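# Sort tested circuit boards into green or red totes

## Task

The testing is complete: remove every circuit board from its tester and place it in the tote whose color (green or red) matches the light on that board's tester. Any board in the wrong-colored tote, or any tote that ends up off its bench, means failure. Each lid is latched by a hook that releases when its small black tab is pushed down. The testers are loose; each must finish upright on its own plate, oriented as it started. The robot must not topple or be left tilted.

## Robot and tools

Robot: a Rainbow Robotics RB-Y1. It has a two-wheel drive base with rear casters (0.66 m long, 0.58 m wide, front edge 0.10 m ahead of the wheel axle), a folding torso (leg with ankle, knee and hip), a head camera, and left and right arms with parallel grippers. Each hand has a wrist camera in a case that sticks out sideways and can collide. The base cannot move sideways. This session continues a scene already under way, so objects and robot are wherever earlier commands left them.

Frames: the base frame has its origin on the floor midway between the drive wheels, x forward, y left, z up, in metres. chest, left_hand and right_hand are reported in it. A hand point lies midway between its finger pads; the fingers point along the hand's -z and close along its x. Reported hand positions can be off, more at long reach or under load. base_odometry is in the frame the base had at scene start, heading in rad (positive left, -3.142 to 3.142); it only counts wheel turns, so slipping or being turned by contact is missed.

move: one action plus optional "cameras" (list of head_camera, left_wrist_camera, right_wrist_camera or all; [] for none; omitted means all) and "blocking" (true or omitted waits until everything rests; false returns within about 0.5 s while motion continues). The action may contain:
- "base": one object {"x_m_s", "turn_rad_s", "for_s"}. These are velocities, not positions: forward speed in m/s (0.005 to 0.4 either sign, or 0), left turn rate in rad/s (0.02 to 1.509 either sign, or 0), duration 0.1 to 5 s. Omitted velocities are 0. Acceleration is 0.4 m/s² (turns 0.5 rad/s²), so the base coasts to rest afterwards; distance is roughly speed × for_s. If |x| + 0.27×|turn| exceeds 0.4 both are scaled down. Tiny commands may barely move it.
- "joints": absolute targets keyed by joint name (not offsets). Angles in rad, grippers in m of opening. Ranges: torso_squat_rad 0 to 1.2 (higher lowers the level chest), torso_shift_rad -0.3 to 0.6 (hips forward positive), torso_pitch_rad -0.2 to 1.4 (forward bow positive), torso_yaw_rad -1.5 to 1.5 (left positive; raise both arms outward 0.2 rad or more first). Combined torso limits: squat+shift ≤ 1.52; squat−shift+pitch ≤ 1.57; shift+0.5pitch−0.4squat ≤ 0.7; shift+0.3pitch−0.5squat ≤ 0.39. Per arm: shoulder_pitch ±2.356 (negative swings forward/up), shoulder_roll 0 to 3.141 on the left and -3.141 to 0 on the right (away from the body), shoulder_yaw ±2.094, elbow -2.617 to 0.01 (negative bends), forearm_roll ±3.141, wrist_pitch -1.57 to 1.919, hand_roll ±2.705, gripper_m 0 to 0.1. head_pan_rad ±0.523, head_tilt_rad -0.35 to 1.57 (down positive).
- "min_time_s": 0.1 to 8, the shortest duration for each arm, head and torso motion.
- "contact_limits": per gripper current cap in mA, 200 to 672.5 (start value 672.5); it persists until changed.
A move needs base or joints (or contact_limits alone); no action returns state and images. Unknown keys make a call invalid; out-of-range values get it refused, and a refusal or an uncommanded stop cancels the later move, wait and finished_scene calls in that reply. One action lasts at most 15 s. A joint left out may still push toward an old target.

wait {"seconds": 0 to 10, "cameras"}: lets time pass; returns early once moves finish. wait(0) reports an unblocked move under "earlier move".
stop {}: brakes all running motions; braked joints say "stopped" and may keep pressing.
zoom_image {"camera", "region": [x0,y0,x1,y1]}: pixels of that camera's latest image, origin top-left, at most 504×504. Head image is 896×504, wrist images 644×364.
finished_scene {"scene": 2}: ends the scene; the goal must hold without the robot.

Results: "move" is "done" or the worst status. Statuses: "moving", "done" (for the base: velocity sent, even if blocked; "sent for a of b s"), "off_target" (rested short, may still push; normal for a gripper holding something), "time_out", "contact_stop" (torso only, hit something or overloaded), "limit_stop_at_<name>" (built-in limit, including the self-collision guard "limit_stop_at_own_body_..."), "not_followed" (arm targets withheld by the arm-collision check, "joint command not followed" with a cause line), "torque_fault", "limit_stop_at_motor_heat". A time_out or contact_stop halts the whole torso group or whole arm group and drops their targets. on_its_own lists things the robot did uncommanded ("held at" is a target). Also shown: joint_positions, joint torques (positive toward larger angle, offset and noisy), motor temperatures, wrist force/torque on hand axes (uncalibrated, up to 16 N off, saturating near 200 N), motor_effort of the wheels in percent with peak in brackets (positive forward; above about 30 at rest suggests pushing on something), wheel_motors_off, scene_time, and camera calibration lines when they change.

Gripping: command an opening at least 0.005 m narrower than the object; pads press about 44 to 55 N, scaled by contact_limits minus 100 mA.

Avoid: driving into furniture (base does not stop; a stalled wheel turns the wheel motors off for 2 s; the upper body catching a table edge can tip the robot); arms striking or squeezing each other, including grippers and camera cases; contact torque at joint load limits (elbows 32.7 N m, wrist-side joints 22.7, shoulders 63.7; held weight counts), which freezes the robot 10 s; arm loads over 3 kg or weight far in front of the wheels; long stretched or straining poses that overheat motors (65 °C warning, 80 °C brakes). Don't drop boards, slam lids, knock or tip testers or shift totes off benches. The simulation keeps running while you think, and loose objects may get brief random pushes.

Each tool is called by a JSON object that holds its "api" and its "payload", one argument or row to a line.

## Session

{"api": "move", "payload": {

}}

Scene clock: 1872.63 s.
Joint torques (N m): left_arm=[-13.47 5.97 9.17 3.23 0.11 0.82 -0.09] | right_arm=[-22.21 -8.79 -3.74 -8.64 0.21 -1.74 -0.24]
Motor temperatures (°C): left_arm=[30 31 29 32 37 33 40] | right_arm=[38 34 28 34 45 36 35]
Wrist force (N): left_arm=[0.3 -4.7 -0.1] | right_arm=[-3.7 10.8 -7.3]
Wrist torque (N m): left_arm=[0.29 -0.35 -0.19] | right_arm=[-0.15 0.51 0.46]
Wrist force, peak (N): left_arm=[0.3 -4.7 -0.1] | right_arm=[-3.7 10.8 -7.3]
base_odometry: x=-1.880 y=-0.005 heading=-2.414
base_status: not commanded
joint_positions: torso_squat_rad=+0.560 torso_shift_rad=+0.000 torso_pitch_rad=+0.200 torso_yaw_rad=+0.000 left_shoulder_pitch_rad=-1.500 left_shoulder_roll_rad=+1.300 left_shoulder_yaw_rad=-0.500 left_elbow_rad=-2.000 left_forearm_roll_rad=+0.000 left_wrist_pitch_rad=+0.000 left_hand_roll_rad=-0.040 left_gripper_m=+0.000 right_shoulder_pitch_rad=-1.101 right_shoulder_roll_rad=-0.265 right_shoulder_yaw_rad=+0.002 right_elbow_rad=-1.020 right_forearm_roll_rad=+0.000 right_wrist_pitch_rad=+0.400 right_hand_roll_rad=-0.300 right_gripper_m=+0.032 head_pan_rad=+0.000 head_tilt_rad=+0.550
joint_status: all done
wheel_motors_off: 0
motor_effort: left_wheel=-2(3) right_wheel=+6(6)
contact_limits: right_gripper_m 672 mA
chest: x=-0.1666 y=-0.0007 z=+1.1768 quat_wxyz=(+0.995, +0.000, +0.100, +0.000) (m; base frame)
left_hand: x=+0.1947 y=+0.0299 z=+1.5584 quat_wxyz=(-0.037, +0.330, -0.799, -0.502) (m; base frame)
right_hand: x=+0.5603 y=-0.1549 z=+1.1364 quat_wxyz=(+0.734, +0.043, -0.677, +0.040) (m; base frame)
pictures: head_camera, left_wrist_camera, right_wrist_camera
camera_calibration:
head_camera: T_world_to_cam=[[0.0225038, -0.998757, 0.0444758, -0.0609718], [-0.651605, -0.0483925, -0.757013, 1.02626], [0.758224, -0.0119449, -0.651884, 0.910978], [0, 0, 0, 1]] pos_world=[-0.0206406, -0.000351362, 1.37345]
left_wrist_camera: T_world_to_cam=[[-0.784924, -0.49577, -0.371627, 0.745412], [0.343269, 0.151366, -0.92696, 1.40748], [0.51581, -0.855161, 0.0513713, -0.0858968], [0, 0, 0, 1]] pos_world=[0.146253, 0.0830514, 1.58611]
right_wrist_camera: T_world_to_cam=[[-0.0659385, 0.0229691, -0.997559, 1.17656], [-0.543424, 0.837641, 0.0552071, 0.404732], [0.836864, 0.545738, -0.0427508, -0.264086], [0, 0, 0, 1]] pos_world=[0.518526, -0.221923, 1.14006]

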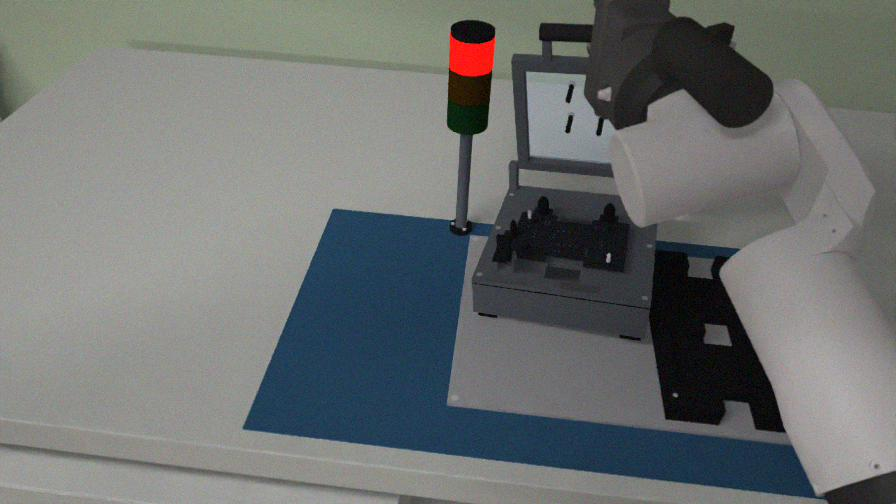

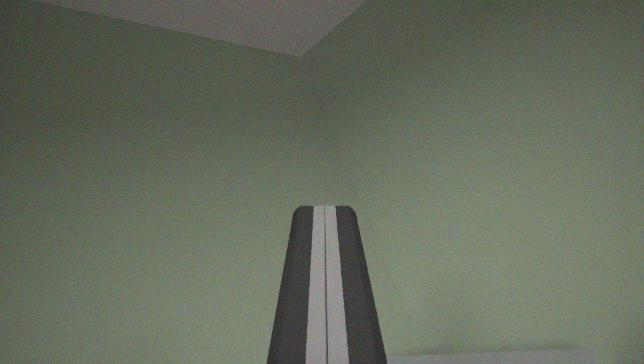

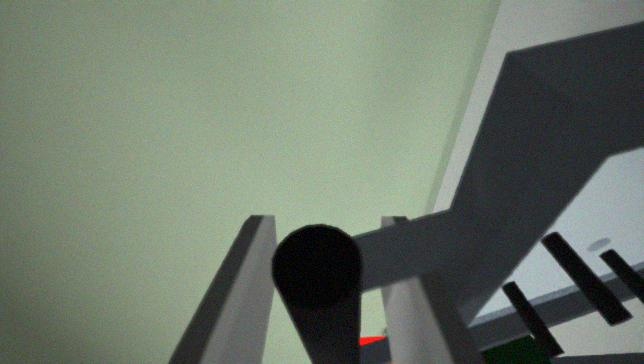

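{"api": "zoom_image", "payload": {
  "camera": "head_camera",
  "region": [430, 0, 740, 360]
}}

{"api": "zoom_image", "payload": {
  "camera": "head_camera",
  "region": [470, 180, 670, 340]
}}

{"api": "zoom_image", "payload": {
  "camera": "right_wrist_camera",
  "region": [200, 20, 644, 364]
}}

Scaled by 1.400 from the camera's 896x504 image, which has a finer 1280x720 frame.

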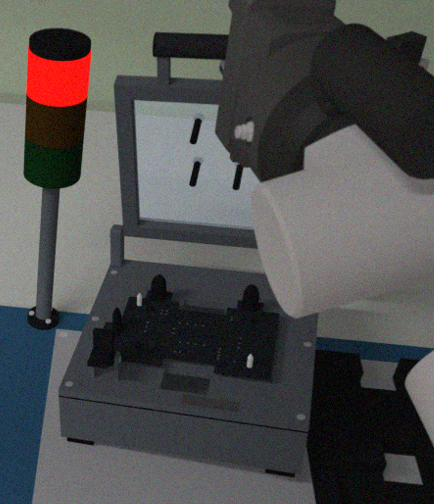

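Scaled by 2.520 from the camera's 896x504 image, which has a finer 1280x720 frame.

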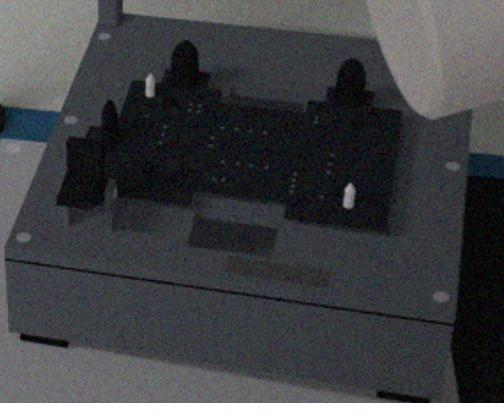

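Scaled by 1.135 from the camera's 644x364 image, which has a finer 1265x715 frame.

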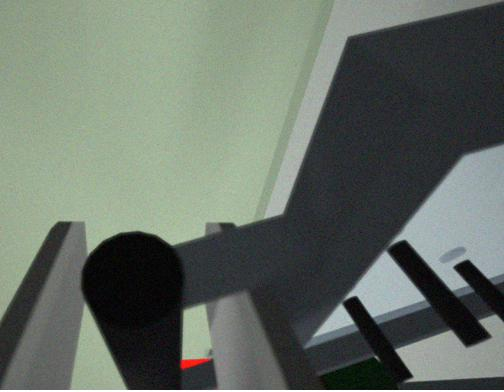

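{"api": "move", "payload": {
  "joints": {"head_pan_rad":0.52,"head_tilt_rad":0.4},
  "cameras": ["head_camera"]
}}

{"api": "move", "payload": {
  "joints": {"head_pan_rad":-0.52,"head_tilt_rad":0.6},
  "cameras": ["head_camera"]
}}

Scene clock: 1895.07 s.
Joint torques (N m): left_arm=[-13.63 6.06 9.14 3.25 0.2 0.83 -0.08] | right_arm=[-22.1 -8.54 -3.9 -8.41 0.19 -1.8 -0.35]
Motor temperatures (°C): left_arm=[30 31 29 32 37 33 40] | right_arm=[38 34 28 33 45 36 35]
Wrist force (N): left_arm=[0.1 -4.6 -0.2] | right_arm=[-4.3 11.2 -7.5]
Wrist torque (N m): left_arm=[0.28 -0.39 -0.20] | right_arm=[-0.17 0.46 0.45]
Wrist force, peak (N): left_arm=[0.3 -4.8 -0.2] | right_arm=[-3.9 11.4 -7.6]
move: done
base_odometry: x=-1.880 y=-0.005 heading=-2.414
base_status: not commanded
joint_positions: torso_squat_rad=+0.560 torso_shift_rad=+0.000 torso_pitch_rad=+0.200 torso_yaw_rad=+0.000 left_shoulder_pitch_rad=-1.500 left_shoulder_roll_rad=+1.300 left_shoulder_yaw_rad=-0.500 left_elbow_rad=-2.000 left_forearm_roll_rad=+0.000 left_wrist_pitch_rad=+0.000 left_hand_roll_rad=-0.040 left_gripper_m=+0.000 right_shoulder_pitch_rad=-1.101 right_shoulder_roll_rad=-0.265 right_shoulder_yaw_rad=+0.002 right_elbow_rad=-1.020 right_forearm_roll_rad=+0.000 right_wrist_pitch_rad=+0.400 right_hand_roll_rad=-0.300 right_gripper_m=+0.032 head_pan_rad=+0.520 head_tilt_rad=+0.400
joint_status: all done
wheel_motors_off: 0
motor_effort: left_wheel=-3(4) right_wheel=+5(7)
contact_limits: right_gripper_m 672 mA
chest: x=-0.1666 y=-0.0007 z=+1.1768 quat_wxyz=(+0.995, +0.000, +0.100, +0.000) (m; base frame)
left_hand: x=+0.1947 y=+0.0299 z=+1.5584 quat_wxyz=(-0.037, +0.330, -0.799, -0.502) (m; base frame)
right_hand: x=+0.5603 y=-0.1549 z=+1.1364 quat_wxyz=(+0.734, +0.043, -0.677, +0.040) (m; base frame)
pictures: head_camera
camera_calibration:
head_camera: T_world_to_cam=[[0.501073, -0.863909, -0.0508723, 0.120058], [-0.461606, -0.217086, -0.860113, 1.18723], [0.732015, 0.454462, -0.507561, 0.711101], [0, 0, 0, 1]] pos_world=[-0.0326633, 0.0382804, 1.38818]

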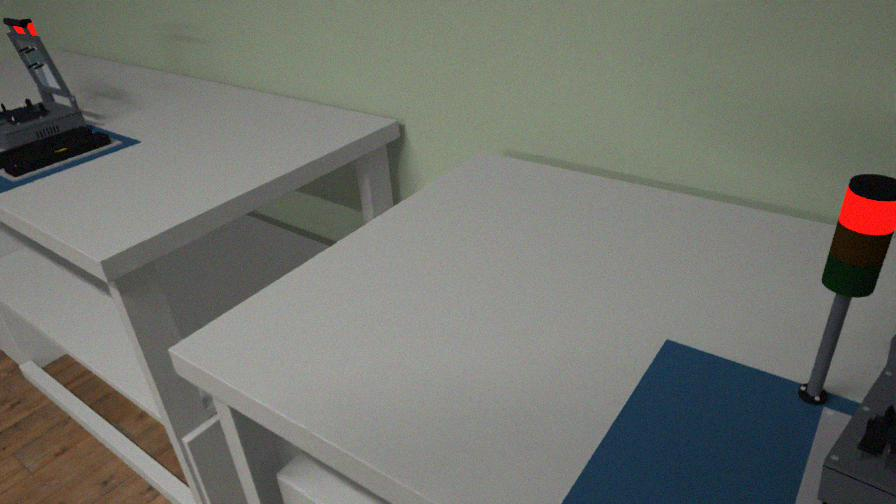

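Scene clock: 1896.43 s.
Joint torques (N m): left_arm=[-13.48 6.12 9.34 3.18 0.19 0.81 -0.09] | right_arm=[-21.87 -8.74 -3.86 -8.55 0.17 -1.74 -0.31]
Motor temperatures (°C): left_arm=[30 31 29 32 37 33 40] | right_arm=[38 34 28 33 45 36 35]
Wrist force (N): left_arm=[0.3 -4.5 0.1] | right_arm=[-4.0 10.9 -7.4]
Wrist torque (N m): left_arm=[0.29 -0.35 -0.20] | right_arm=[-0.15 0.47 0.46]
Wrist force, peak (N): left_arm=[0.1 -4.8 0.0] | right_arm=[-4.2 11.2 -7.8]
move: done
base_odometry: x=-1.880 y=-0.005 heading=-2.414
base_status: not commanded
joint_positions: torso_squat_rad=+0.560 torso_shift_rad=+0.000 torso_pitch_rad=+0.200 torso_yaw_rad=+0.000 left_shoulder_pitch_rad=-1.500 left_shoulder_roll_rad=+1.300 left_shoulder_yaw_rad=-0.500 left_elbow_rad=-2.000 left_forearm_roll_rad=+0.000 left_wrist_pitch_rad=+0.000 left_hand_roll_rad=-0.040 left_gripper_m=+0.000 right_shoulder_pitch_rad=-1.101 right_shoulder_roll_rad=-0.265 right_shoulder_yaw_rad=+0.002 right_elbow_rad=-1.020 right_forearm_roll_rad=+0.000 right_wrist_pitch_rad=+0.400 right_hand_roll_rad=-0.300 right_gripper_m=+0.032 head_pan_rad=-0.520 head_tilt_rad=+0.600
joint_status: all done
wheel_motors_off: 0
motor_effort: left_wheel=-4(5) right_wheel=+5(6)
contact_limits: right_gripper_m 672 mA
chest: x=-0.1666 y=-0.0007 z=+1.1768 quat_wxyz=(+0.995, +0.000, +0.100, +0.000) (m; base frame)
left_hand: x=+0.1947 y=+0.0299 z=+1.5584 quat_wxyz=(-0.037, +0.330, -0.799, -0.502) (m; base frame)
right_hand: x=+0.5603 y=-0.1549 z=+1.1364 quat_wxyz=(+0.734, +0.043, -0.677, +0.040) (m; base frame)
pictures: head_camera
camera_calibration:
head_camera: T_world_to_cam=[[-0.463592, -0.87455, 0.142287, -0.245943], [-0.643692, 0.222063, -0.732358, 0.99358], [0.608887, -0.431104, -0.665887, 0.914047], [0, 0, 0, 1]] pos_world=[-0.0310088, -0.0416764, 1.3713]

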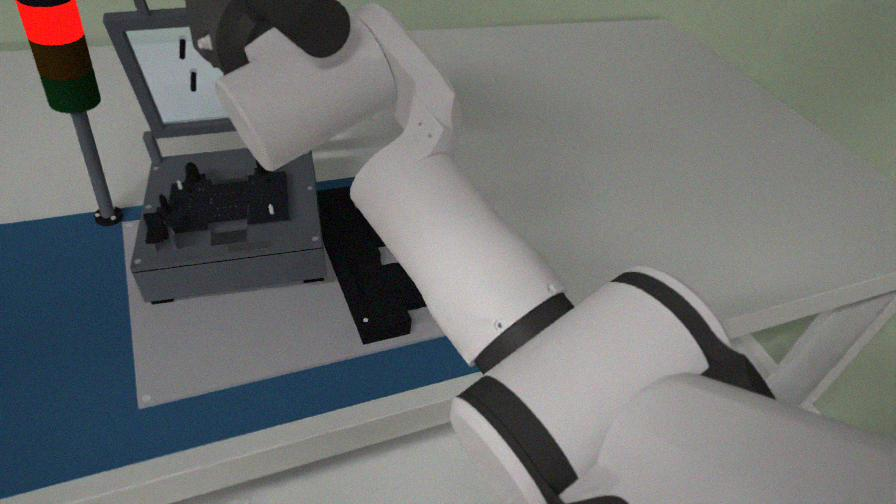

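{"api": "move", "payload": {
  "joints": {"head_pan_rad":0.52,"head_tilt_rad":0.3},
  "cameras": ["head_camera"]
}}

{"api": "zoom_image", "payload": {
  "camera": "head_camera",
  "region": [0, 20, 200, 280]
}}

Scene clock: 1907.13 s.
Joint torques (N m): left_arm=[-13.58 5.95 9.29 3.36 0.26 0.82 -0.05] | right_arm=[-21.86 -8.68 -3.91 -8.59 0.2 -1.68 -0.28]
Motor temperatures (°C): left_arm=[30 31 29 32 37 33 40] | right_arm=[37 34 28 33 45 36 35]
Wrist force (N): left_arm=[0.3 -4.7 -0.1] | right_arm=[-4.2 10.9 -7.4]
Wrist torque (N m): left_arm=[0.31 -0.35 -0.20] | right_arm=[-0.14 0.46 0.46]
Wrist force, peak (N): left_arm=[0.1 -4.8 0.0] | right_arm=[-4.2 11.1 -8.0]
move: done
base_odometry: x=-1.880 y=-0.005 heading=-2.414
base_status: not commanded
joint_positions: torso_squat_rad=+0.560 torso_shift_rad=+0.000 torso_pitch_rad=+0.200 torso_yaw_rad=+0.000 left_shoulder_pitch_rad=-1.500 left_shoulder_roll_rad=+1.300 left_shoulder_yaw_rad=-0.500 left_elbow_rad=-2.000 left_forearm_roll_rad=+0.000 left_wrist_pitch_rad=+0.000 left_hand_roll_rad=-0.040 left_gripper_m=+0.000 right_shoulder_pitch_rad=-1.101 right_shoulder_roll_rad=-0.265 right_shoulder_yaw_rad=+0.002 right_elbow_rad=-1.020 right_forearm_roll_rad=+0.000 right_wrist_pitch_rad=+0.400 right_hand_roll_rad=-0.300 right_gripper_m=+0.032 head_pan_rad=+0.520 head_tilt_rad=+0.300
joint_status: all done
wheel_motors_off: 0
motor_effort: left_wheel=-4(5) right_wheel=+5(6)
contact_limits: right_gripper_m 672 mA
chest: x=-0.1666 y=-0.0007 z=+1.1768 quat_wxyz=(+0.995, +0.000, +0.100, +0.000) (m; base frame)
left_hand: x=+0.1947 y=+0.0299 z=+1.5584 quat_wxyz=(-0.037, +0.330, -0.799, -0.502) (m; base frame)
right_hand: x=+0.5603 y=-0.1549 z=+1.1364 quat_wxyz=(+0.734, +0.043, -0.677, +0.040) (m; base frame)
pictures: head_camera
camera_calibration:
head_camera: T_world_to_cam=[[0.496834, -0.866421, -0.0497033, 0.118009], [-0.386817, -0.169818, -0.906385, 1.25848], [0.776871, 0.469549, -0.419518, 0.595347], [0, 0, 0, 1]] pos_world=[-0.0343386, 0.0364125, 1.39629]

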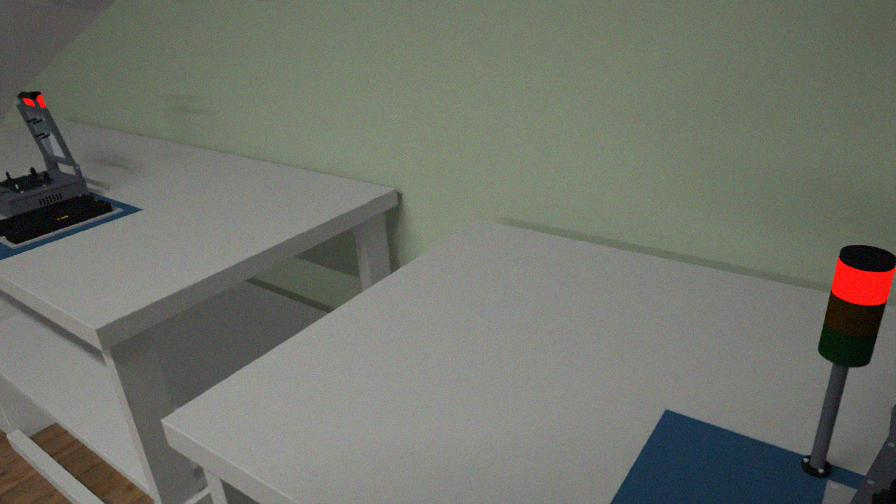

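Scaled by 1.938 from the camera's 896x504 image, which has a finer 1280x720 frame.

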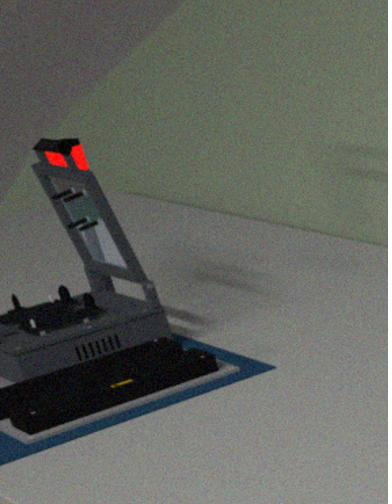

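{"api": "move", "payload": {
  "joints": {"right_gripper_m":0.045,"head_pan_rad":0,"head_tilt_rad":0.55},
  "min_time_s": 1
}}

{"api": "wait", "payload": {
  "seconds": 1
}}

Scene clock: 1912.23 s.
Joint torques (N m): left_arm=[-13.48 6.38 9.11 3.23 0.18 0.79 -0.03] | right_arm=[-15.87 -6.75 -2.73 -3.49 0.12 1.02 -0.25]
Motor temperatures (°C): left_arm=[30 31 29 32 37 33 40] | right_arm=[37 34 28 33 45 36 35]
Wrist force (N): left_arm=[0.3 -4.4 0.1] | right_arm=[8.6 11.7 -6.2]
Wrist torque (N m): left_arm=[0.26 -0.36 -0.20] | right_arm=[-0.17 0.37 0.57]
Wrist force, peak (N): left_arm=[0.2 -4.8 0.0] | right_arm=[11.6 11.5 -6.4]
move: done
base_odometry: x=-1.880 y=-0.005 heading=-2.414
base_status: not commanded
joint_positions: torso_squat_rad=+0.560 torso_shift_rad=+0.000 torso_pitch_rad=+0.199 torso_yaw_rad=+0.000 left_shoulder_pitch_rad=-1.500 left_shoulder_roll_rad=+1.300 left_shoulder_yaw_rad=-0.500 left_elbow_rad=-2.000 left_forearm_roll_rad=+0.000 left_wrist_pitch_rad=+0.000 left_hand_roll_rad=-0.040 left_gripper_m=+0.000 right_shoulder_pitch_rad=-1.102 right_shoulder_roll_rad=-0.265 right_shoulder_yaw_rad=+0.002 right_elbow_rad=-1.022 right_forearm_roll_rad=+0.000 right_wrist_pitch_rad=+0.399 right_hand_roll_rad=-0.300 right_gripper_m=+0.045 head_pan_rad=+0.000 head_tilt_rad=+0.550
joint_status: all done
wheel_motors_off: 0
motor_effort: left_wheel=-2(4) right_wheel=+5(7)
contact_limits: right_gripper_m 672 mA
chest: x=-0.1669 y=-0.0007 z=+1.1769 quat_wxyz=(+0.995, +0.000, +0.100, +0.000) (m; base frame)
left_hand: x=+0.1943 y=+0.0299 z=+1.5586 quat_wxyz=(-0.037, +0.330, -0.799, -0.502) (m; base frame)
right_hand: x=+0.5602 y=-0.1547 z=+1.1386 quat_wxyz=(+0.732, +0.044, -0.678, +0.040) (m; base frame)
pictures: head_camera, left_wrist_camera, right_wrist_camera
camera_calibration:
head_camera: T_world_to_cam=[[0.0225164, -0.998756, 0.044501, -0.0609871], [-0.651266, -0.0484252, -0.757303, 1.02652], [0.758515, -0.0119302, -0.651546, 0.910807], [0, 0, 0, 1]] pos_world=[-0.0209528, -0.000335853, 1.37353]
left_wrist_camera: T_world_to_cam=[[-0.784764, -0.495779, -0.371952, 0.745652], [0.343666, 0.151347, -0.926816, 1.40747], [0.515789, -0.855159, 0.0516104, -0.0860573], [0, 0, 0, 1]] pos_world=[0.145849, 0.0830692, 1.58625]
right_wrist_camera: T_world_to_cam=[[-0.0621012, 0.02316, -0.997801, 1.17689], [-0.544085, 0.837336, 0.0532982, 0.406885], [0.836729, 0.546198, -0.0393986, -0.267715], [0, 0, 0, 1]] pos_world=[0.518471, -0.22173, 1.14207]

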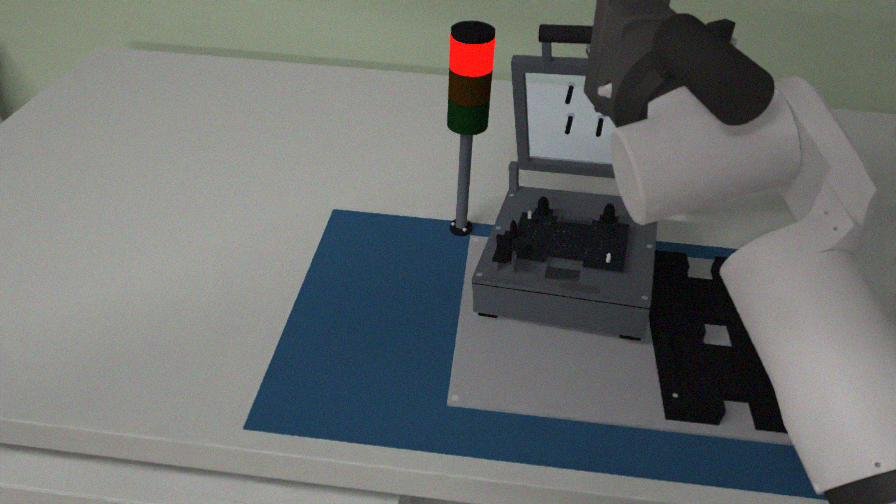

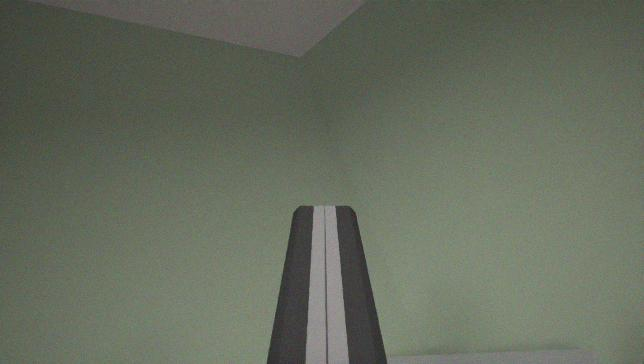

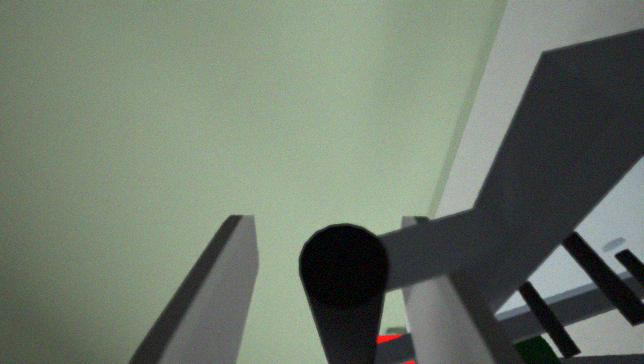

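Scene clock: 1913.23 s.
Joint torques (N m): left_arm=[-13.44 6 9.08 3.17 0.25 0.77 -0.06] | right_arm=[-16.11 -6.73 -2.93 -3.63 0.09 1.11 -0.3]
Motor temperatures (°C): left_arm=[30 31 29 32 37 33 40] | right_arm=[37 34 28 33 45 36 35]
Wrist force (N): left_arm=[0.2 -4.6 0.0] | right_arm=[9.5 11.5 -6.3]
Wrist torque (N m): left_arm=[0.29 -0.36 -0.21] | right_arm=[-0.14 0.37 0.58]
Wrist force, peak (N): left_arm=[0.3 -4.8 0.1] | right_arm=[10.4 12.0 -6.3]
base_odometry: x=-1.880 y=-0.005 heading=-2.414
base_status: not commanded
joint_positions: torso_squat_rad=+0.560 torso_shift_rad=+0.000 torso_pitch_rad=+0.199 torso_yaw_rad=+0.000 left_shoulder_pitch_rad=-1.500 left_shoulder_roll_rad=+1.300 left_shoulder_yaw_rad=-0.500 left_elbow_rad=-2.000 left_forearm_roll_rad=+0.000 left_wrist_pitch_rad=+0.000 left_hand_roll_rad=-0.040 left_gripper_m=+0.000 right_shoulder_pitch_rad=-1.102 right_shoulder_roll_rad=-0.265 right_shoulder_yaw_rad=+0.002 right_elbow_rad=-1.022 right_forearm_roll_rad=+0.000 right_wrist_pitch_rad=+0.399 right_hand_roll_rad=-0.300 right_gripper_m=+0.045 head_pan_rad=+0.000 head_tilt_rad=+0.550
joint_status: all done
wheel_motors_off: 0
motor_effort: left_wheel=-3(4) right_wheel=+4(7)
contact_limits: right_gripper_m 672 mA
chest: x=-0.1669 y=-0.0007 z=+1.1769 quat_wxyz=(+0.995, +0.000, +0.100, +0.000) (m; base frame)
left_hand: x=+0.1943 y=+0.0299 z=+1.5586 quat_wxyz=(-0.037, +0.330, -0.799, -0.502) (m; base frame)
right_hand: x=+0.5602 y=-0.1547 z=+1.1386 quat_wxyz=(+0.732, +0.044, -0.678, +0.040) (m; base frame)
wait: 1.00 s; at rest by 0.27 s
pictures: head_camera, left_wrist_camera, right_wrist_camera
camera_calibration:
head_camera: T_world_to_cam=[[0.0225162, -0.998756, 0.0445012, -0.0609874], [-0.651266, -0.0484252, -0.757303, 1.02652], [0.758515, -0.0119306, -0.651546, 0.910807], [0, 0, 0, 1]] pos_world=[-0.0209527, -0.000335822, 1.37353]
left_wrist_camera: T_world_to_cam=[[-0.784765, -0.495779, -0.371952, 0.745651], [0.343666, 0.151347, -0.926816, 1.40747], [0.515789, -0.855159, 0.0516106, -0.0860576], [0, 0, 0, 1]] pos_world=[0.14585, 0.0830693, 1.58625]
right_wrist_camera: T_world_to_cam=[[-0.0621015, 0.0231599, -0.997801, 1.17689], [-0.544085, 0.837336, 0.0532983, 0.406885], [0.836729, 0.546198, -0.0393989, -0.267715], [0, 0, 0, 1]] pos_world=[0.518471, -0.22173, 1.14207]

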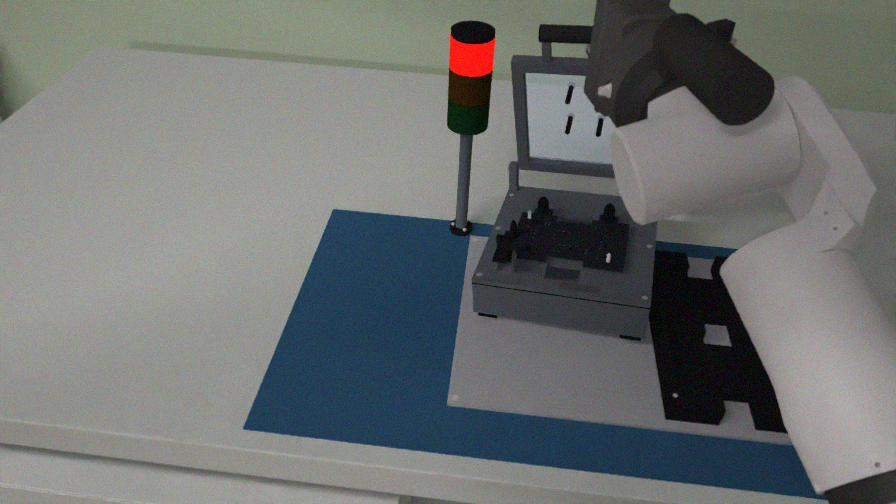

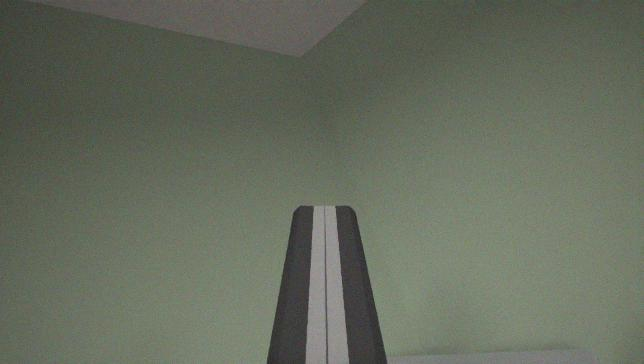

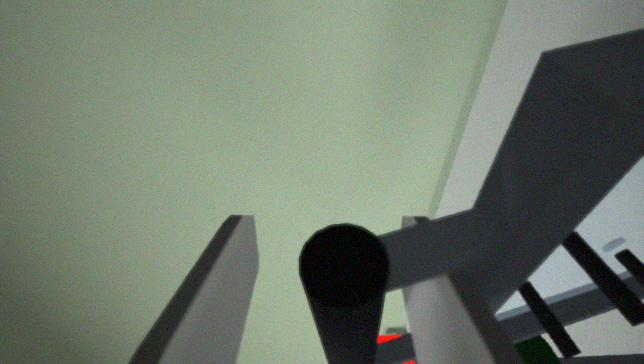

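{"api": "move", "payload": {
  "base": {"x_m_s":-0.1,"for_s":2.0}
}}

{"api": "zoom_image", "payload": {
  "camera": "head_camera",
  "region": [400, 0, 800, 360]
}}

Scene clock: 1944.63 s.
Joint torques (N m): left_arm=[-13.4 6.02 9.22 3.36 0.21 0.81 -0.09] | right_arm=[-22.61 -6.21 -2.53 -8.61 0 -1.72 -0.22]
Motor temperatures (°C): left_arm=[30 31 29 32 37 33 40] | right_arm=[37 34 28 33 45 36 35]
Wrist force (N): left_arm=[0.3 -4.6 -0.1] | right_arm=[-4.5 11.0 -7.6]
Wrist torque (N m): left_arm=[0.29 -0.36 -0.19] | right_arm=[-0.14 0.44 0.46]
Wrist force, peak (N): left_arm=[-0.1 -4.9 -0.1] | right_arm=[13.9 11.4 -7.2]
move: done
base_odometry: x=-1.731 y=+0.128 heading=-2.414
base_status: done (sent for 2 of 2 s)
joint_positions: torso_squat_rad=+0.560 torso_shift_rad=+0.000 torso_pitch_rad=+0.200 torso_yaw_rad=+0.000 left_shoulder_pitch_rad=-1.500 left_shoulder_roll_rad=+1.300 left_shoulder_yaw_rad=-0.500 left_elbow_rad=-2.000 left_forearm_roll_rad=+0.000 left_wrist_pitch_rad=+0.000 left_hand_roll_rad=-0.040 left_gripper_m=+0.000 right_shoulder_pitch_rad=-1.101 right_shoulder_roll_rad=-0.265 right_shoulder_yaw_rad=+0.002 right_elbow_rad=-1.020 right_forearm_roll_rad=+0.000 right_wrist_pitch_rad=+0.400 right_hand_roll_rad=-0.300 right_gripper_m=+0.045 head_pan_rad=+0.000 head_tilt_rad=+0.550
joint_status: not commanded
wheel_motors_off: 0
motor_effort: left_wheel=+6(23) right_wheel=-1(30)
contact_limits: right_gripper_m 672 mA
chest: x=-0.1667 y=-0.0007 z=+1.1768 quat_wxyz=(+0.995, +0.000, +0.100, +0.000) (m; base frame)
left_hand: x=+0.1945 y=+0.0299 z=+1.5584 quat_wxyz=(-0.037, +0.330, -0.799, -0.502) (m; base frame)
right_hand: x=+0.5603 y=-0.1554 z=+1.1365 quat_wxyz=(+0.734, +0.043, -0.677, +0.039) (m; base frame)
pictures: head_camera, left_wrist_camera, right_wrist_camera
camera_calibration:
head_camera: T_world_to_cam=[[0.0225216, -0.998755, 0.0445026, -0.0609865], [-0.651502, -0.048426, -0.7571, 1.02632], [0.758313, -0.0119424, -0.651782, 0.910932], [0, 0, 0, 1]] pos_world=[-0.0207466, -0.00033117, 1.37347]
left_wrist_camera: T_world_to_cam=[[-0.784881, -0.495777, -0.371709, 0.745458], [0.343385, 0.151337, -0.926922, 1.40748], [0.515799, -0.855162, 0.0514612, -0.0859515], [0, 0, 0, 1]] pos_world=[0.146121, 0.0830747, 1.58614]
right_wrist_camera: T_world_to_cam=[[-0.065769, 0.0228223, -0.997574, 1.17659], [-0.542832, 0.838041, 0.0549608, 0.405146], [0.837262, 0.545129, -0.0427285, -0.264132], [0, 0, 0, 1]] pos_world=[0.518457, -0.222396, 1.14018]

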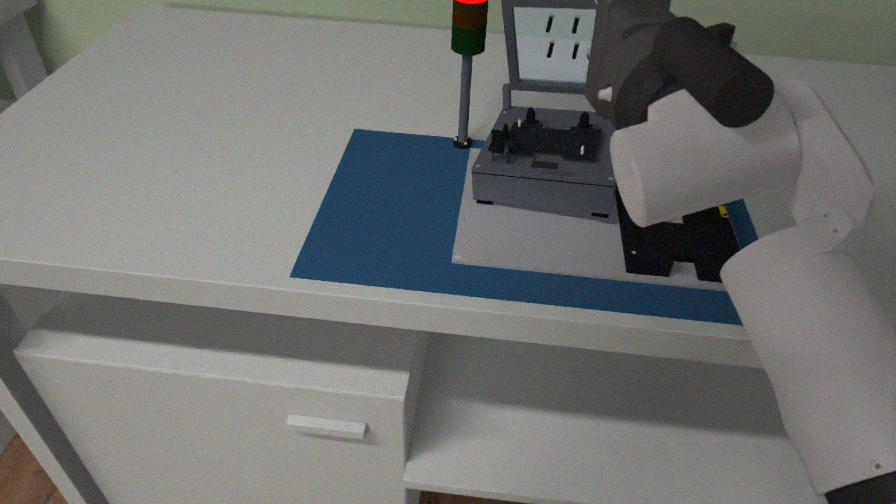

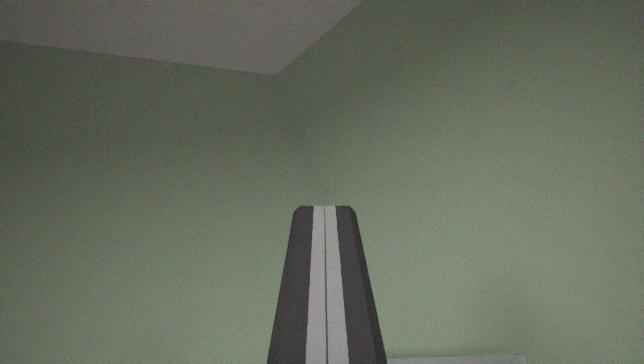

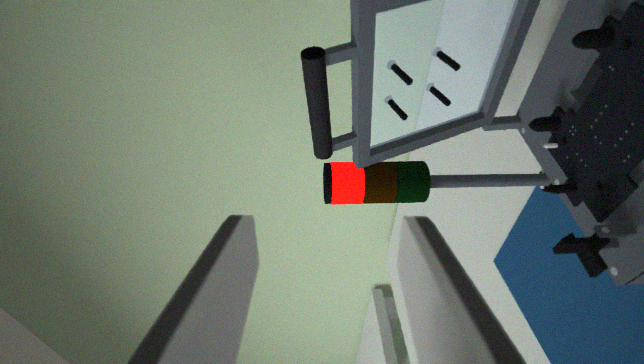

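Scaled by 1.260 from the camera's 896x504 image, which has a finer 1280x720 frame.

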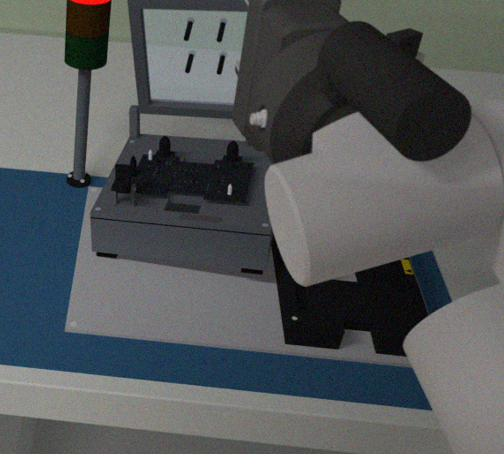

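{"api": "move", "payload": {
  "base": {"x_m_s":-0.25,"for_s":1.6},
  "joints": {"right_shoulder_pitch_rad":0.2,"right_shoulder_roll_rad":-0.35,"right_elbow_rad":-1.9,"right_wrist_pitch_rad":0.4},
  "cameras": ["head_camera"]
}}

{"api": "move", "payload": {
  "base": {"turn_rad_s":0.5,"for_s":2.0},
  "joints": {"head_tilt_rad":0.35},
  "cameras": ["head_camera"]
}}

{"api": "move", "payload": {
  "base": {"turn_rad_s":0.5,"for_s":2.4},
  "cameras": ["head_camera"]
}}

{"api": "move", "payload": {
  "base": {"turn_rad_s":0.5,"for_s":2.4},
  "cameras": ["head_camera"]
}}

{"api": "move", "payload": {
  "base": {"turn_rad_s":0.5,"for_s":2.4},
  "cameras": ["head_camera"]
}}

Scene clock: 1957.10 s.
Joint torques (N m): left_arm=[-13.49 5.86 9.05 3.32 0.13 0.82 0.01] | right_arm=[-5.21 -6.78 -4.03 -9.12 0.09 -1.86 -0.34]
Motor temperatures (°C): left_arm=[30 31 29 32 37 33 40] | right_arm=[37 34 28 33 45 36 35]
Wrist force (N): left_arm=[0.1 -4.4 0.2] | right_arm=[-3.6 11.3 -10.0]
Wrist torque (N m): left_arm=[0.29 -0.38 -0.21] | right_arm=[-0.14 0.51 0.46]
Wrist force, peak (N): left_arm=[-0.1 -5.0 0.2] | right_arm=[-3.6 11.5 -10.2]
move: done
base_odometry: x=-1.432 y=+0.394 heading=-2.413
base_status: done (sent for 1.6 of 1.6 s)
joint_positions: torso_squat_rad=+0.560 torso_shift_rad=+0.000 torso_pitch_rad=+0.200 torso_yaw_rad=+0.000 left_shoulder_pitch_rad=-1.500 left_shoulder_roll_rad=+1.300 left_shoulder_yaw_rad=-0.500 left_elbow_rad=-2.000 left_forearm_roll_rad=+0.000 left_wrist_pitch_rad=+0.000 left_hand_roll_rad=-0.040 left_gripper_m=+0.000 right_shoulder_pitch_rad=+0.200 right_shoulder_roll_rad=-0.350 right_shoulder_yaw_rad=+0.002 right_elbow_rad=-1.900 right_forearm_roll_rad=+0.000 right_wrist_pitch_rad=+0.400 right_hand_roll_rad=-0.300 right_gripper_m=+0.045 head_pan_rad=+0.000 head_tilt_rad=+0.550
joint_status: all done
wheel_motors_off: 0
motor_effort: left_wheel=+4(18) right_wheel=+0(27)
contact_limits: right_gripper_m 672 mA
chest: x=-0.1666 y=-0.0007 z=+1.1768 quat_wxyz=(+0.995, +0.000, +0.100, +0.000) (m; base frame)
left_hand: x=+0.1948 y=+0.0298 z=+1.5584 quat_wxyz=(-0.037, +0.330, -0.799, -0.502) (m; base frame)
right_hand: x=+0.2330 y=-0.3348 z=+0.8547 quat_wxyz=(+0.848, -0.048, -0.528, -0.008) (m; base frame)
pictures: head_camera
camera_calibration:
head_camera: T_world_to_cam=[[0.0224529, -0.998759, 0.0444621, -0.0609772], [-0.651673, -0.0483479, -0.756958, 1.0262], [0.758168, -0.0119789, -0.65195, 0.911012], [0, 0, 0, 1]] pos_world=[-0.020582, -0.000373888, 1.37344]

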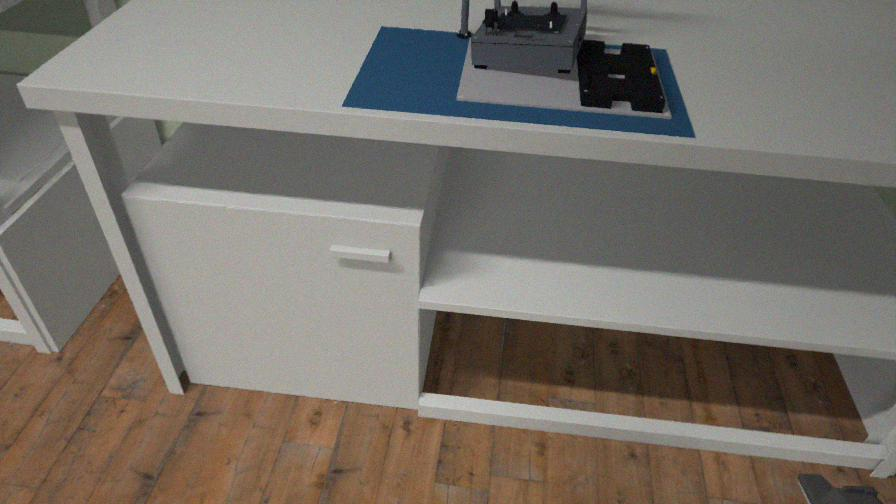

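Scene clock: 1960.40 s.
Joint torques (N m): left_arm=[-13.55 6 9 3.24 0.17 0.77 -0.1] | right_arm=[-4.89 -6.36 -4.1 -9.22 0.06 -1.83 -0.33]
Motor temperatures (°C): left_arm=[30 31 29 32 37 33 40] | right_arm=[37 34 28 33 45 36 35]
Wrist force (N): left_arm=[0.5 -4.7 0.1] | right_arm=[-3.3 11.1 -10.0]
Wrist torque (N m): left_arm=[0.30 -0.34 -0.20] | right_arm=[-0.12 0.55 0.46]
Wrist force, peak (N): left_arm=[0.3 -4.8 -0.2] | right_arm=[-3.2 11.6 -10.4]
move: done
base_odometry: x=-1.432 y=+0.394 heading=-1.414
base_status: done (sent for 2 of 2 s)
joint_positions: torso_squat_rad=+0.560 torso_shift_rad=+0.000 torso_pitch_rad=+0.200 torso_yaw_rad=+0.000 left_shoulder_pitch_rad=-1.500 left_shoulder_roll_rad=+1.300 left_shoulder_yaw_rad=-0.500 left_elbow_rad=-2.000 left_forearm_roll_rad=+0.000 left_wrist_pitch_rad=+0.000 left_hand_roll_rad=-0.040 left_gripper_m=+0.000 right_shoulder_pitch_rad=+0.200 right_shoulder_roll_rad=-0.350 right_shoulder_yaw_rad=+0.002 right_elbow_rad=-1.900 right_forearm_roll_rad=+0.000 right_wrist_pitch_rad=+0.400 right_hand_roll_rad=-0.300 right_gripper_m=+0.045 head_pan_rad=+0.000 head_tilt_rad=+0.350
joint_status: all done
wheel_motors_off: 0
motor_effort: left_wheel=+0(25) right_wheel=+3(30)
contact_limits: right_gripper_m 672 mA
chest: x=-0.1666 y=-0.0007 z=+1.1768 quat_wxyz=(+0.995, +0.000, +0.100, +0.000) (m; base frame)
left_hand: x=+0.1948 y=+0.0299 z=+1.5584 quat_wxyz=(-0.037, +0.330, -0.799, -0.502) (m; base frame)
right_hand: x=+0.2330 y=-0.3348 z=+0.8547 quat_wxyz=(+0.848, -0.048, -0.528, -0.008) (m; base frame)
pictures: head_camera
camera_calibration:
head_camera: T_world_to_cam=[[0.0129974, -0.998761, 0.0480415, -0.0668624], [-0.488356, -0.0482661, -0.871309, 1.1999], [0.872548, -0.0121366, -0.488378, 0.699191], [0, 0, 0, 1]] pos_world=[-0.0232288, -0.000379115, 1.39017]

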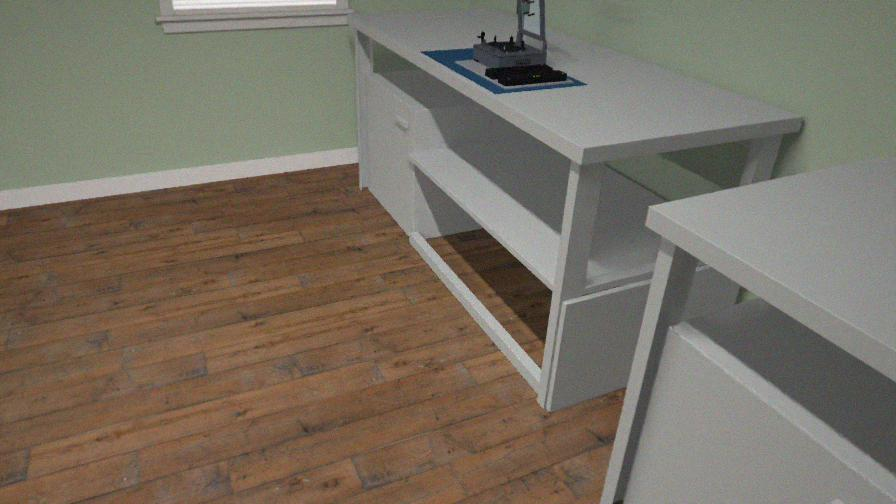

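Scene clock: 1964.10 s.
Joint torques (N m): left_arm=[-13.66 6.12 8.98 3.14 0.21 0.81 -0.07] | right_arm=[-4.83 -6.46 -4.06 -9.09 0.15 -1.78 -0.34]
Motor temperatures (°C): left_arm=[30 31 29 32 37 33 40] | right_arm=[36 34 28 33 45 36 35]
Wrist force (N): left_arm=[0.3 -4.4 0.3] | right_arm=[-3.4 11.4 -9.9]
Wrist torque (N m): left_arm=[0.28 -0.36 -0.20] | right_arm=[-0.16 0.52 0.47]
Wrist force, peak (N): left_arm=[0.4 -4.9 0.1] | right_arm=[-3.5 11.5 -10.2]
move: done
base_odometry: x=-1.432 y=+0.394 heading=-0.214
base_status: done (sent for 2.4 of 2.4 s)
joint_positions: torso_squat_rad=+0.560 torso_shift_rad=+0.000 torso_pitch_rad=+0.200 torso_yaw_rad=+0.000 left_shoulder_pitch_rad=-1.500 left_shoulder_roll_rad=+1.300 left_shoulder_yaw_rad=-0.500 left_elbow_rad=-2.000 left_forearm_roll_rad=+0.000 left_wrist_pitch_rad=+0.000 left_hand_roll_rad=-0.040 left_gripper_m=+0.000 right_shoulder_pitch_rad=+0.200 right_shoulder_roll_rad=-0.350 right_shoulder_yaw_rad=+0.002 right_elbow_rad=-1.900 right_forearm_roll_rad=+0.000 right_wrist_pitch_rad=+0.400 right_hand_roll_rad=-0.300 right_gripper_m=+0.045 head_pan_rad=+0.000 head_tilt_rad=+0.350
joint_status: not commanded
wheel_motors_off: 0
motor_effort: left_wheel=+0(18) right_wheel=+3(25)
contact_limits: right_gripper_m 672 mA
chest: x=-0.1666 y=-0.0007 z=+1.1768 quat_wxyz=(+0.995, +0.000, +0.100, +0.000) (m; base frame)
left_hand: x=+0.1948 y=+0.0299 z=+1.5584 quat_wxyz=(-0.037, +0.330, -0.799, -0.502) (m; base frame)
right_hand: x=+0.2330 y=-0.3348 z=+0.8547 quat_wxyz=(+0.848, -0.048, -0.528, -0.008) (m; base frame)
pictures: head_camera
camera_calibration:
head_camera: T_world_to_cam=[[0.0129994, -0.998761, 0.0480438, -0.0668657], [-0.488356, -0.0482692, -0.871309, 1.1999], [0.872548, -0.012136, -0.488378, 0.69919], [0, 0, 0, 1]] pos_world=[-0.0232289, -0.00037917, 1.39017]

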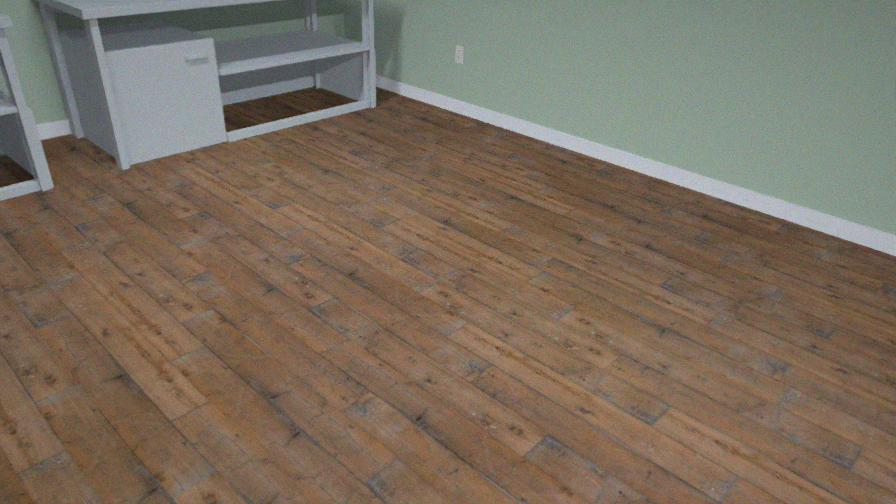

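Scene clock: 1967.80 s.
Joint torques (N m): left_arm=[-13.5 6.05 9.17 3.22 0.2 0.81 -0.17] | right_arm=[-4.83 -6.53 -4.06 -9.03 0.15 -1.85 -0.31]
Motor temperatures (°C): left_arm=[30 31 29 32 37 33 40] | right_arm=[36 34 28 33 45 36 35]
Wrist force (N): left_arm=[0.0 -4.5 0.3] | right_arm=[-3.6 11.3 -9.9]
Wrist torque (N m): left_arm=[0.28 -0.41 -0.19] | right_arm=[-0.12 0.52 0.47]
Wrist force, peak (N): left_arm=[0.2 -4.7 0.1] | right_arm=[-3.7 11.9 -10.0]
move: done
base_odometry: x=-1.432 y=+0.394 heading=+0.986
base_status: done (sent for 2.4 of 2.4 s)
joint_positions: torso_squat_rad=+0.560 torso_shift_rad=+0.000 torso_pitch_rad=+0.200 torso_yaw_rad=+0.000 left_shoulder_pitch_rad=-1.500 left_shoulder_roll_rad=+1.300 left_shoulder_yaw_rad=-0.500 left_elbow_rad=-2.000 left_forearm_roll_rad=+0.000 left_wrist_pitch_rad=+0.000 left_hand_roll_rad=-0.040 left_gripper_m=+0.000 right_shoulder_pitch_rad=+0.200 right_shoulder_roll_rad=-0.350 right_shoulder_yaw_rad=+0.002 right_elbow_rad=-1.900 right_forearm_roll_rad=+0.000 right_wrist_pitch_rad=+0.400 right_hand_roll_rad=-0.300 right_gripper_m=+0.045 head_pan_rad=+0.000 head_tilt_rad=+0.350
joint_status: not commanded
wheel_motors_off: 0
motor_effort: left_wheel=+0(16) right_wheel=+5(26)
contact_limits: right_gripper_m 672 mA
chest: x=-0.1666 y=-0.0007 z=+1.1768 quat_wxyz=(+0.995, +0.000, +0.100, +0.000) (m; base frame)
left_hand: x=+0.1948 y=+0.0299 z=+1.5584 quat_wxyz=(-0.037, +0.330, -0.799, -0.502) (m; base frame)
right_hand: x=+0.2330 y=-0.3348 z=+0.8547 quat_wxyz=(+0.848, -0.048, -0.528, -0.008) (m; base frame)
pictures: head_camera
camera_calibration:
head_camera: T_world_to_cam=[[0.0130001, -0.998761, 0.0480464, -0.0668678], [-0.488355, -0.0482718, -0.871309, 1.1999], [0.872548, -0.0121366, -0.488377, 0.69919], [0, 0, 0, 1]] pos_world=[-0.023229, -0.000377781, 1.39017]

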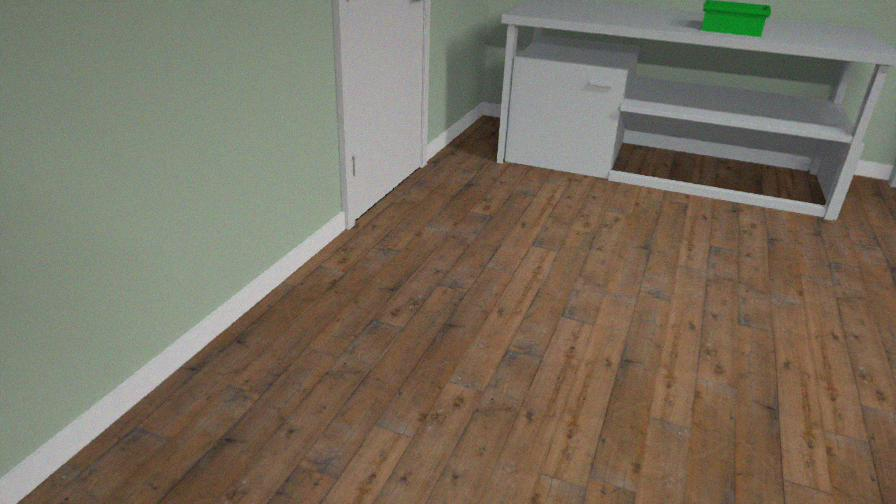

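Scene clock: 1971.50 s.
Joint torques (N m): left_arm=[-13.54 5.98 9.19 3.24 0.13 0.78 -0.08] | right_arm=[-4.69 -6.74 -4.08 -9.09 0.06 -1.83 -0.27]
Motor temperatures (°C): left_arm=[30 31 29 32 37 33 40] | right_arm=[36 34 28 33 45 36 35]
Wrist force (N): left_arm=[0.1 -4.2 0.1] | right_arm=[-3.4 11.5 -9.8]
Wrist torque (N m): left_arm=[0.25 -0.37 -0.19] | right_arm=[-0.17 0.52 0.48]
Wrist force, peak (N): left_arm=[0.0 -4.9 0.3] | right_arm=[-3.7 11.6 -10.1]
move: done
base_odometry: x=-1.432 y=+0.394 heading=+2.185
base_status: done (sent for 2.4 of 2.4 s)
joint_positions: torso_squat_rad=+0.560 torso_shift_rad=+0.000 torso_pitch_rad=+0.200 torso_yaw_rad=+0.000 left_shoulder_pitch_rad=-1.500 left_shoulder_roll_rad=+1.300 left_shoulder_yaw_rad=-0.500 left_elbow_rad=-2.000 left_forearm_roll_rad=+0.000 left_wrist_pitch_rad=+0.000 left_hand_roll_rad=-0.040 left_gripper_m=+0.000 right_shoulder_pitch_rad=+0.200 right_shoulder_roll_rad=-0.350 right_shoulder_yaw_rad=+0.002 right_elbow_rad=-1.900 right_forearm_roll_rad=+0.000 right_wrist_pitch_rad=+0.400 right_hand_roll_rad=-0.300 right_gripper_m=+0.045 head_pan_rad=+0.000 head_tilt_rad=+0.350
joint_status: not commanded
wheel_motors_off: 0
motor_effort: left_wheel=+1(17) right_wheel=+2(25)
contact_limits: right_gripper_m 672 mA
chest: x=-0.1666 y=-0.0007 z=+1.1768 quat_wxyz=(+0.995, +0.000, +0.100, +0.000) (m; base frame)
left_hand: x=+0.1948 y=+0.0299 z=+1.5584 quat_wxyz=(-0.037, +0.330, -0.799, -0.502) (m; base frame)
right_hand: x=+0.2330 y=-0.3347 z=+0.8547 quat_wxyz=(+0.848, -0.048, -0.528, -0.008) (m; base frame)
pictures: head_camera
camera_calibration:
head_camera: T_world_to_cam=[[0.0130005, -0.998761, 0.0480459, -0.0668673], [-0.488355, -0.0482715, -0.871309, 1.1999], [0.872548, -0.0121361, -0.488378, 0.69919], [0, 0, 0, 1]] pos_world=[-0.0232289, -0.000377975, 1.39017]

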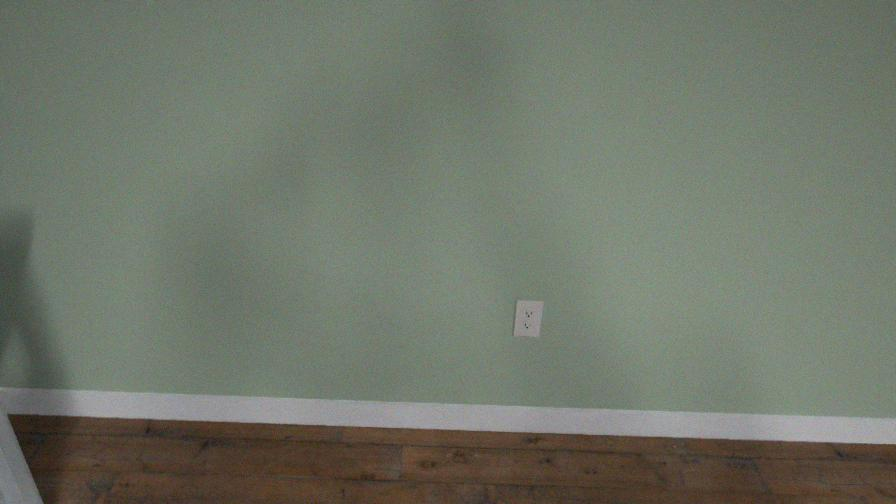

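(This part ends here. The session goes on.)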